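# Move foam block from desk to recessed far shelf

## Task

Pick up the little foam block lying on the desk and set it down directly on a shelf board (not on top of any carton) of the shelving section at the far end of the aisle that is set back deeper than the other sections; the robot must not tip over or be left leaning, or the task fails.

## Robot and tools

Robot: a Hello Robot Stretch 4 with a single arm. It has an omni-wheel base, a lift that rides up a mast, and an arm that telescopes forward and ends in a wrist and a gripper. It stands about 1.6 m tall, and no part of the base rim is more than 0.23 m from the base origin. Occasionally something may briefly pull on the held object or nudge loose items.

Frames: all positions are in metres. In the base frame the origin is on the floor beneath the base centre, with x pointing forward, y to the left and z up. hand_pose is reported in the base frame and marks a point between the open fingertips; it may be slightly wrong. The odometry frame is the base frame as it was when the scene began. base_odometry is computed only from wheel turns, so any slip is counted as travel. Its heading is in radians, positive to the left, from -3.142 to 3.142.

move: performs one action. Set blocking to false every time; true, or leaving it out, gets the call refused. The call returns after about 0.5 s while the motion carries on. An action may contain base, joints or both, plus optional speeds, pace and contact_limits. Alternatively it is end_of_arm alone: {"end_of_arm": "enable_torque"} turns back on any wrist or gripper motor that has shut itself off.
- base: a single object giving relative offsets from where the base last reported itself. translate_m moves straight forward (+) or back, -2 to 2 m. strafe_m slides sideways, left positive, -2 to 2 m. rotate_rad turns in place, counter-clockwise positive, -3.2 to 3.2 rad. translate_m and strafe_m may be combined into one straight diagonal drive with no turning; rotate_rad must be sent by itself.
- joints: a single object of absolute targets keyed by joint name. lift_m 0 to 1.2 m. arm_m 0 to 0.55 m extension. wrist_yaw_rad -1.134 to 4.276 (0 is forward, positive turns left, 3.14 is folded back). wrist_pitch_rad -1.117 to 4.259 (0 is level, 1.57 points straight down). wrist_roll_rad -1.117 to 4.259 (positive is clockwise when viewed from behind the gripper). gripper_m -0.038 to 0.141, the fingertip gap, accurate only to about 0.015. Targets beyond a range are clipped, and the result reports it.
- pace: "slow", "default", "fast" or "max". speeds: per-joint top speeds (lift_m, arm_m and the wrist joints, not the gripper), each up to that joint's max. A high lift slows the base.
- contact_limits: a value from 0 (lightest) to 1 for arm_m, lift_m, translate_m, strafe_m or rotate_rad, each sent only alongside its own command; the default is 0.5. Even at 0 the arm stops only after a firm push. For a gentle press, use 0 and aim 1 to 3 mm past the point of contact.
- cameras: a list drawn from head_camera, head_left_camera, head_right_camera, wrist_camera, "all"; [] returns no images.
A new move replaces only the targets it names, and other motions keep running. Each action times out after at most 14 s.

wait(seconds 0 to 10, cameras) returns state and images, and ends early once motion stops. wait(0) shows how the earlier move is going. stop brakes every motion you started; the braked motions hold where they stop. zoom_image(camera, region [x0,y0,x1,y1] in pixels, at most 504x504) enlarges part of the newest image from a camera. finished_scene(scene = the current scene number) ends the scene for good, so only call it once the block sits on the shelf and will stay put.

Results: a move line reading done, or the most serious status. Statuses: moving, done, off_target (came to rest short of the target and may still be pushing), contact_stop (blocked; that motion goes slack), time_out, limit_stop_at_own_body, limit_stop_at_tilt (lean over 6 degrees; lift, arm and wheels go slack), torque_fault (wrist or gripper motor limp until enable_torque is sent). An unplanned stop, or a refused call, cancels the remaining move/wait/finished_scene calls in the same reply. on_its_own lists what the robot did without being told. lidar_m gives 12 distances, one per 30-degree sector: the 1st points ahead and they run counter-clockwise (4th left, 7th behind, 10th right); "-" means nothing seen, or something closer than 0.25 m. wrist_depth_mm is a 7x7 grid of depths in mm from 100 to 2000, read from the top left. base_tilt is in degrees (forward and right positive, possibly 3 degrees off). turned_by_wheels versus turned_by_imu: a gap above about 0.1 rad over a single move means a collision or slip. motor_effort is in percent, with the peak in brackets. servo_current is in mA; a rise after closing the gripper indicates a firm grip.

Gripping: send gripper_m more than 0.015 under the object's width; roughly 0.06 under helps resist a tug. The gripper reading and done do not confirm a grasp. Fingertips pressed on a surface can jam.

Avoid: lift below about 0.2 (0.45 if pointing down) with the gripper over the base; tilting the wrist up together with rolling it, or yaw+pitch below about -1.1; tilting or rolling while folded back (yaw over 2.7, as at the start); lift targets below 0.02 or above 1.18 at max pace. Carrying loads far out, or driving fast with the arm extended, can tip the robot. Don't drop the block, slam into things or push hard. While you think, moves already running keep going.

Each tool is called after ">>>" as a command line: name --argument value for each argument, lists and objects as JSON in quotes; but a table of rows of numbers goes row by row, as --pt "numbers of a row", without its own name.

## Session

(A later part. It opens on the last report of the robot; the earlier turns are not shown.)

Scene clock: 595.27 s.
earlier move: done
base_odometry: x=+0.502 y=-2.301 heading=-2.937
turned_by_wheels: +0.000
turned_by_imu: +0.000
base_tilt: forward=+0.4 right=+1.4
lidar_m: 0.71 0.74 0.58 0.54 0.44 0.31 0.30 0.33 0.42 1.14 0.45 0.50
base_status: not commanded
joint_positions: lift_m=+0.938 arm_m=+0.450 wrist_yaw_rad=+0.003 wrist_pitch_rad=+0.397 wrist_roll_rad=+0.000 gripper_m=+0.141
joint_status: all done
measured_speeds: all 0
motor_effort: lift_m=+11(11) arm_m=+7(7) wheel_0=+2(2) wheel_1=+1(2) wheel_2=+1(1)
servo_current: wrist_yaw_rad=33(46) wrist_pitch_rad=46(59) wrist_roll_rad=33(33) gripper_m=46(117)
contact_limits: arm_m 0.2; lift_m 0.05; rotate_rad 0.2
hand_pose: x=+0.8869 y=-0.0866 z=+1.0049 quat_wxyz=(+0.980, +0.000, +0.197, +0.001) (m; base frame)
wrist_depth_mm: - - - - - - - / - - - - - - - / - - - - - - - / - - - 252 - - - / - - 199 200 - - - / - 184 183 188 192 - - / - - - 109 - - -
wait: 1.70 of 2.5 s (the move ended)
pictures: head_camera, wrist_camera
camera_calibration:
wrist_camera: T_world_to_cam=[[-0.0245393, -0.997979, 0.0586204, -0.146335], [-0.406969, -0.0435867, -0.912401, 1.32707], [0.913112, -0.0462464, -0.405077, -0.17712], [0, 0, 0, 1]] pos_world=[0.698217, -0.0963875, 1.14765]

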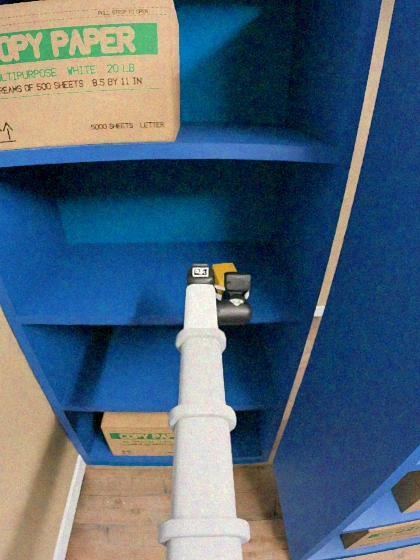

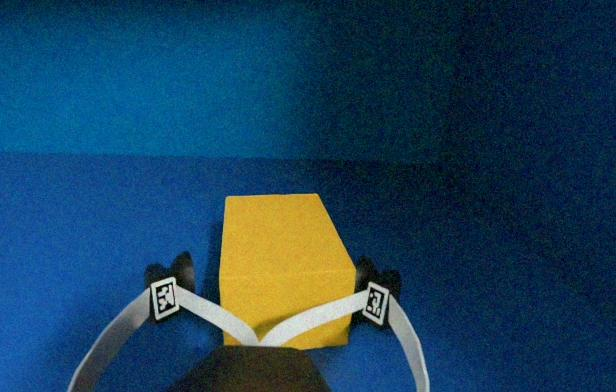

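>>> move --joints '{"lift_m": 0.943}' --speeds '{"lift_m": 0.02}' --contact_limits '{"lift_m": 0.2}' --blocking false --cameras '[]'

>>> wait --seconds 1.2 --cameras '["wrist_camera"]'

Scene clock: 601.37 s.
move: moving
base_odometry: x=+0.502 y=-2.301 heading=-2.937
turned_by_wheels: +0.000
turned_by_imu: -0.001
base_tilt: forward=+0.4 right=+1.3
lidar_m: 0.70 0.74 0.58 0.54 0.42 0.30 0.30 0.33 0.42 1.14 0.44 0.50
base_status: not commanded
joint_positions: lift_m=+0.943 arm_m=+0.450 wrist_yaw_rad=+0.003 wrist_pitch_rad=+0.397 wrist_roll_rad=+0.000 gripper_m=+0.141
joint_status: lift_m moving
measured_speeds: all 0
motor_effort: lift_m=+21(23) arm_m=+7(7) wheel_0=+2(2) wheel_1=+2(2) wheel_2=+1(2)
servo_current: wrist_yaw_rad=39(46) wrist_pitch_rad=39(52) wrist_roll_rad=26(33) gripper_m=39(52)
contact_limits: arm_m 0.2; lift_m 0.2; rotate_rad 0.2
hand_pose: x=+0.8869 y=-0.0866 z=+1.0094 quat_wxyz=(+0.980, +0.000, +0.197, +0.001) (m; base frame)
wrist_depth_mm: - - - - - - - / - - - - - - - / - - - - - - - / - - - 254 - 421 - / - - 200 202 - - - / - 186 - 190 196 - - / - - - 109 - - -
pictures: none
No camera images: "cameras" was empty.

Scene clock: 601.50 s.
earlier move: done
base_odometry: x=+0.502 y=-2.301 heading=-2.937
turned_by_wheels: +0.000
turned_by_imu: +0.000
base_tilt: forward=+0.4 right=+1.3
lidar_m: 0.70 0.76 0.59 0.53 0.42 0.31 0.28 0.33 0.42 1.16 0.45 0.48
base_status: not commanded
joint_positions: lift_m=+0.943 arm_m=+0.450 wrist_yaw_rad=+0.003 wrist_pitch_rad=+0.397 wrist_roll_rad=+0.000 gripper_m=+0.141
joint_status: all done
measured_speeds: all 0
motor_effort: lift_m=+23(23) arm_m=+7(7) wheel_0=+2(2) wheel_1=+2(2) wheel_2=+1(2)
servo_current: wrist_yaw_rad=33(46) wrist_pitch_rad=52(52) wrist_roll_rad=26(33) gripper_m=52(52)
contact_limits: arm_m 0.2; lift_m 0.2; rotate_rad 0.2
hand_pose: x=+0.8869 y=-0.0866 z=+1.0094 quat_wxyz=(+0.980, +0.000, +0.197, +0.001) (m; base frame)
wrist_depth_mm: - - - - - - - / - - - - - - - / - - - - - - - / - - - 255 - 418 - / - - 200 202 - - - / - 186 - 190 196 - - / - - - 109 - - -
wait: 0.13 of 1.2 s (the move ended)
pictures: wrist_camera
camera_calibration:
wrist_camera: T_world_to_cam=[[-0.0245348, -0.997979, 0.0586211, -0.146604], [-0.406999, -0.0435877, -0.912388, 1.3312], [0.913099, -0.046244, -0.405107, -0.175246], [0, 0, 0, 1]] pos_world=[0.698218, -0.0963872, 1.15217]

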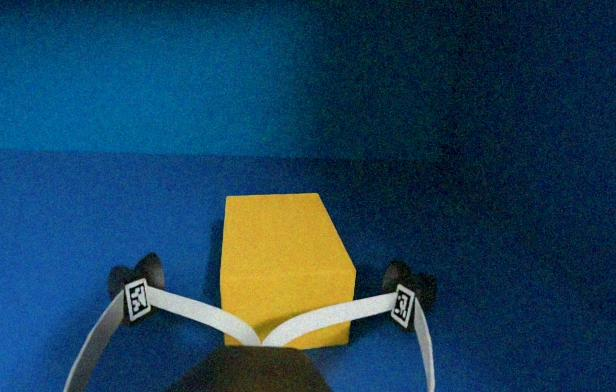

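>>> move --joints '{"lift_m": 0.953}' --speeds '{"lift_m": 0.03}' --contact_limits '{"lift_m": 0.2}' --blocking false --cameras '[]'

>>> wait --seconds 1.2 --cameras '["wrist_camera"]'

>>> move --joints '{"arm_m": 0.1}' --speeds '{"arm_m": 0.12}' --contact_limits '{"arm_m": 0.2}' --blocking false --cameras '[]'

>>> wait --seconds 4 --cameras '["wrist_camera", "head_camera"]'

Scene clock: 609.00 s.
move: moving
base_odometry: x=+0.502 y=-2.301 heading=-2.937
turned_by_wheels: +0.000
turned_by_imu: -0.001
base_tilt: forward=+0.3 right=+1.4
lidar_m: 0.71 0.77 0.58 0.53 0.43 0.31 0.29 0.32 0.41 1.17 0.44 0.51
base_status: not commanded
joint_positions: lift_m=+0.953 arm_m=+0.450 wrist_yaw_rad=+0.003 wrist_pitch_rad=+0.400 wrist_roll_rad=+0.000 gripper_m=+0.141
joint_status: lift_m moving
measured_speeds: all 0
motor_effort: lift_m=+23(26) arm_m=+7(7) wheel_0=+2(2) wheel_1=+2(2) wheel_2=+1(1)
servo_current: wrist_yaw_rad=46(46) wrist_pitch_rad=39(52) wrist_roll_rad=26(33) gripper_m=46(46)
contact_limits: arm_m 0.2; lift_m 0.2; rotate_rad 0.2
hand_pose: x=+0.8866 y=-0.0866 z=+1.0186 quat_wxyz=(+0.980, +0.000, +0.198, +0.001) (m; base frame)
wrist_depth_mm: - - - - - - - / - - - - - - - / - - - - - - - / - - - 262 - - - / - - 207 210 - - - / - 185 184 191 195 - - / - - - 136 - - -
pictures: none
No camera images: "cameras" was empty.

Scene clock: 609.23 s.
earlier move: done
base_odometry: x=+0.502 y=-2.301 heading=-2.937
turned_by_wheels: +0.000
turned_by_imu: +0.000
base_tilt: forward=+0.3 right=+1.3
lidar_m: 0.71 0.75 0.57 0.55 0.42 0.31 0.29 0.34 0.43 1.13 0.46 0.48
base_status: not commanded
joint_positions: lift_m=+0.953 arm_m=+0.450 wrist_yaw_rad=+0.003 wrist_pitch_rad=+0.400 wrist_roll_rad=+0.000 gripper_m=+0.141
joint_status: all done
measured_speeds: all 0
motor_effort: lift_m=+24(26) arm_m=+7(7) wheel_0=+2(2) wheel_1=+2(2) wheel_2=+1(1)
servo_current: wrist_yaw_rad=33(46) wrist_pitch_rad=39(52) wrist_roll_rad=26(33) gripper_m=46(52)
contact_limits: arm_m 0.2; lift_m 0.2; rotate_rad 0.2
hand_pose: x=+0.8866 y=-0.0866 z=+1.0186 quat_wxyz=(+0.980, +0.000, +0.198, +0.001) (m; base frame)
wrist_depth_mm: - - - - - - - / - - - - - - - / - - - - - - - / - - - 260 - - - / - - 208 209 - - - / - 186 185 191 196 - - / - - - 136 - - -
wait: 0.23 of 1.2 s (the move ended)
pictures: wrist_camera
camera_calibration:
wrist_camera: T_world_to_cam=[[-0.0243678, -0.997978, 0.0586991, -0.147379], [-0.40959, -0.0435956, -0.911227, 1.34058], [0.911944, -0.0462472, -0.4077, -0.167567], [0, 0, 0, 1]] pos_world=[0.698308, -0.096387, 1.16191]

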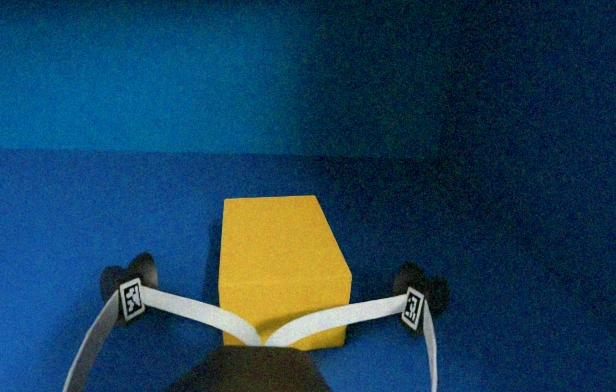

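Scene clock: 609.73 s.
move: moving
base_odometry: x=+0.502 y=-2.301 heading=-2.937
turned_by_wheels: +0.000
turned_by_imu: +0.000
base_tilt: forward=+0.2 right=+1.4
lidar_m: 0.72 0.74 0.58 0.53 0.43 0.31 0.30 0.31 0.41 1.15 0.46 0.50
base_status: not commanded
joint_positions: lift_m=+0.953 arm_m=+0.407 wrist_yaw_rad=+0.003 wrist_pitch_rad=+0.400 wrist_roll_rad=+0.000 gripper_m=+0.141
joint_status: arm_m moving
measured_speeds: translate_m=+0.000 strafe_m=+0.000 rotate_rad=+0.000 lift_m=+0.000 arm_m=-0.120 wrist_yaw_rad=+0.000 wrist_pitch_rad=+0.000 wrist_roll_rad=+0.000
motor_effort: lift_m=+24(24) arm_m=-7(9) wheel_0=+2(2) wheel_1=+2(2) wheel_2=+1(1)
servo_current: wrist_yaw_rad=39(46) wrist_pitch_rad=39(46) wrist_roll_rad=33(33) gripper_m=39(46)
contact_limits: arm_m 0.2; lift_m 0.2; rotate_rad 0.2
hand_pose: x=+0.8436 y=-0.0866 z=+1.0186 quat_wxyz=(+0.980, +0.000, +0.199, +0.001) (m; base frame)
wrist_depth_mm: - - - - - - - / - - - - - - - / - - - - - - - / - - - 264 - - - / - - - 229 - - - / - 185 229 235 195 - - / - - - - - - -
pictures: none
No camera images: "cameras" was empty.

Scene clock: 612.77 s.
earlier move: done
base_odometry: x=+0.502 y=-2.301 heading=-2.937
turned_by_wheels: +0.000
turned_by_imu: -0.001
base_tilt: forward=+0.4 right=+1.3
lidar_m: 0.71 0.74 0.58 0.54 0.43 0.30 0.28 0.33 0.44 1.14 0.44 0.50
base_status: not commanded
joint_positions: lift_m=+0.953 arm_m=+0.100 wrist_yaw_rad=+0.003 wrist_pitch_rad=+0.400 wrist_roll_rad=+0.000 gripper_m=+0.141
joint_status: all done
measured_speeds: all 0
motor_effort: lift_m=+24(24) arm_m=-6(10) wheel_0=+2(2) wheel_1=+2(2) wheel_2=+1(2)
servo_current: wrist_yaw_rad=33(46) wrist_pitch_rad=39(52) wrist_roll_rad=33(39) gripper_m=39(46)
contact_limits: arm_m 0.2; lift_m 0.2; rotate_rad 0.2
hand_pose: x=+0.5371 y=-0.0866 z=+1.0186 quat_wxyz=(+0.980, +0.000, +0.199, +0.001) (m; base frame)
wrist_depth_mm: - - - - - - - / - - - - - - 368 / - - - - - - 364 / - - - - - 455 366 / - - - - - 449 362 / - 185 - - 197 424 362 / - - - - - 442 359
wait: 3.03 of 4 s (the move ended)
pictures: head_camera, wrist_camera
camera_calibration:
wrist_camera: T_world_to_cam=[[-0.0243624, -0.997978, 0.0587015, -0.1559], [-0.409667, -0.0435961, -0.911193, 1.1974], [0.91191, -0.0462469, -0.407776, 0.15127], [0, 0, 0, 1]] pos_world=[0.348793, -0.0963869, 1.1619]

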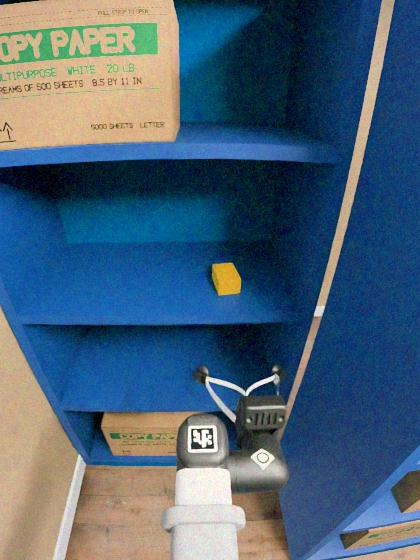

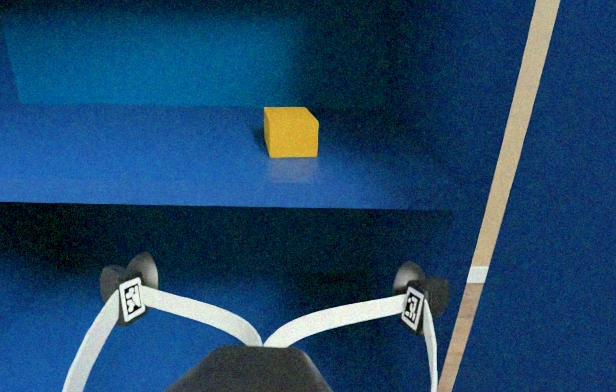

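>>> finished_scene --scene 2

The scene is finished: the task was done.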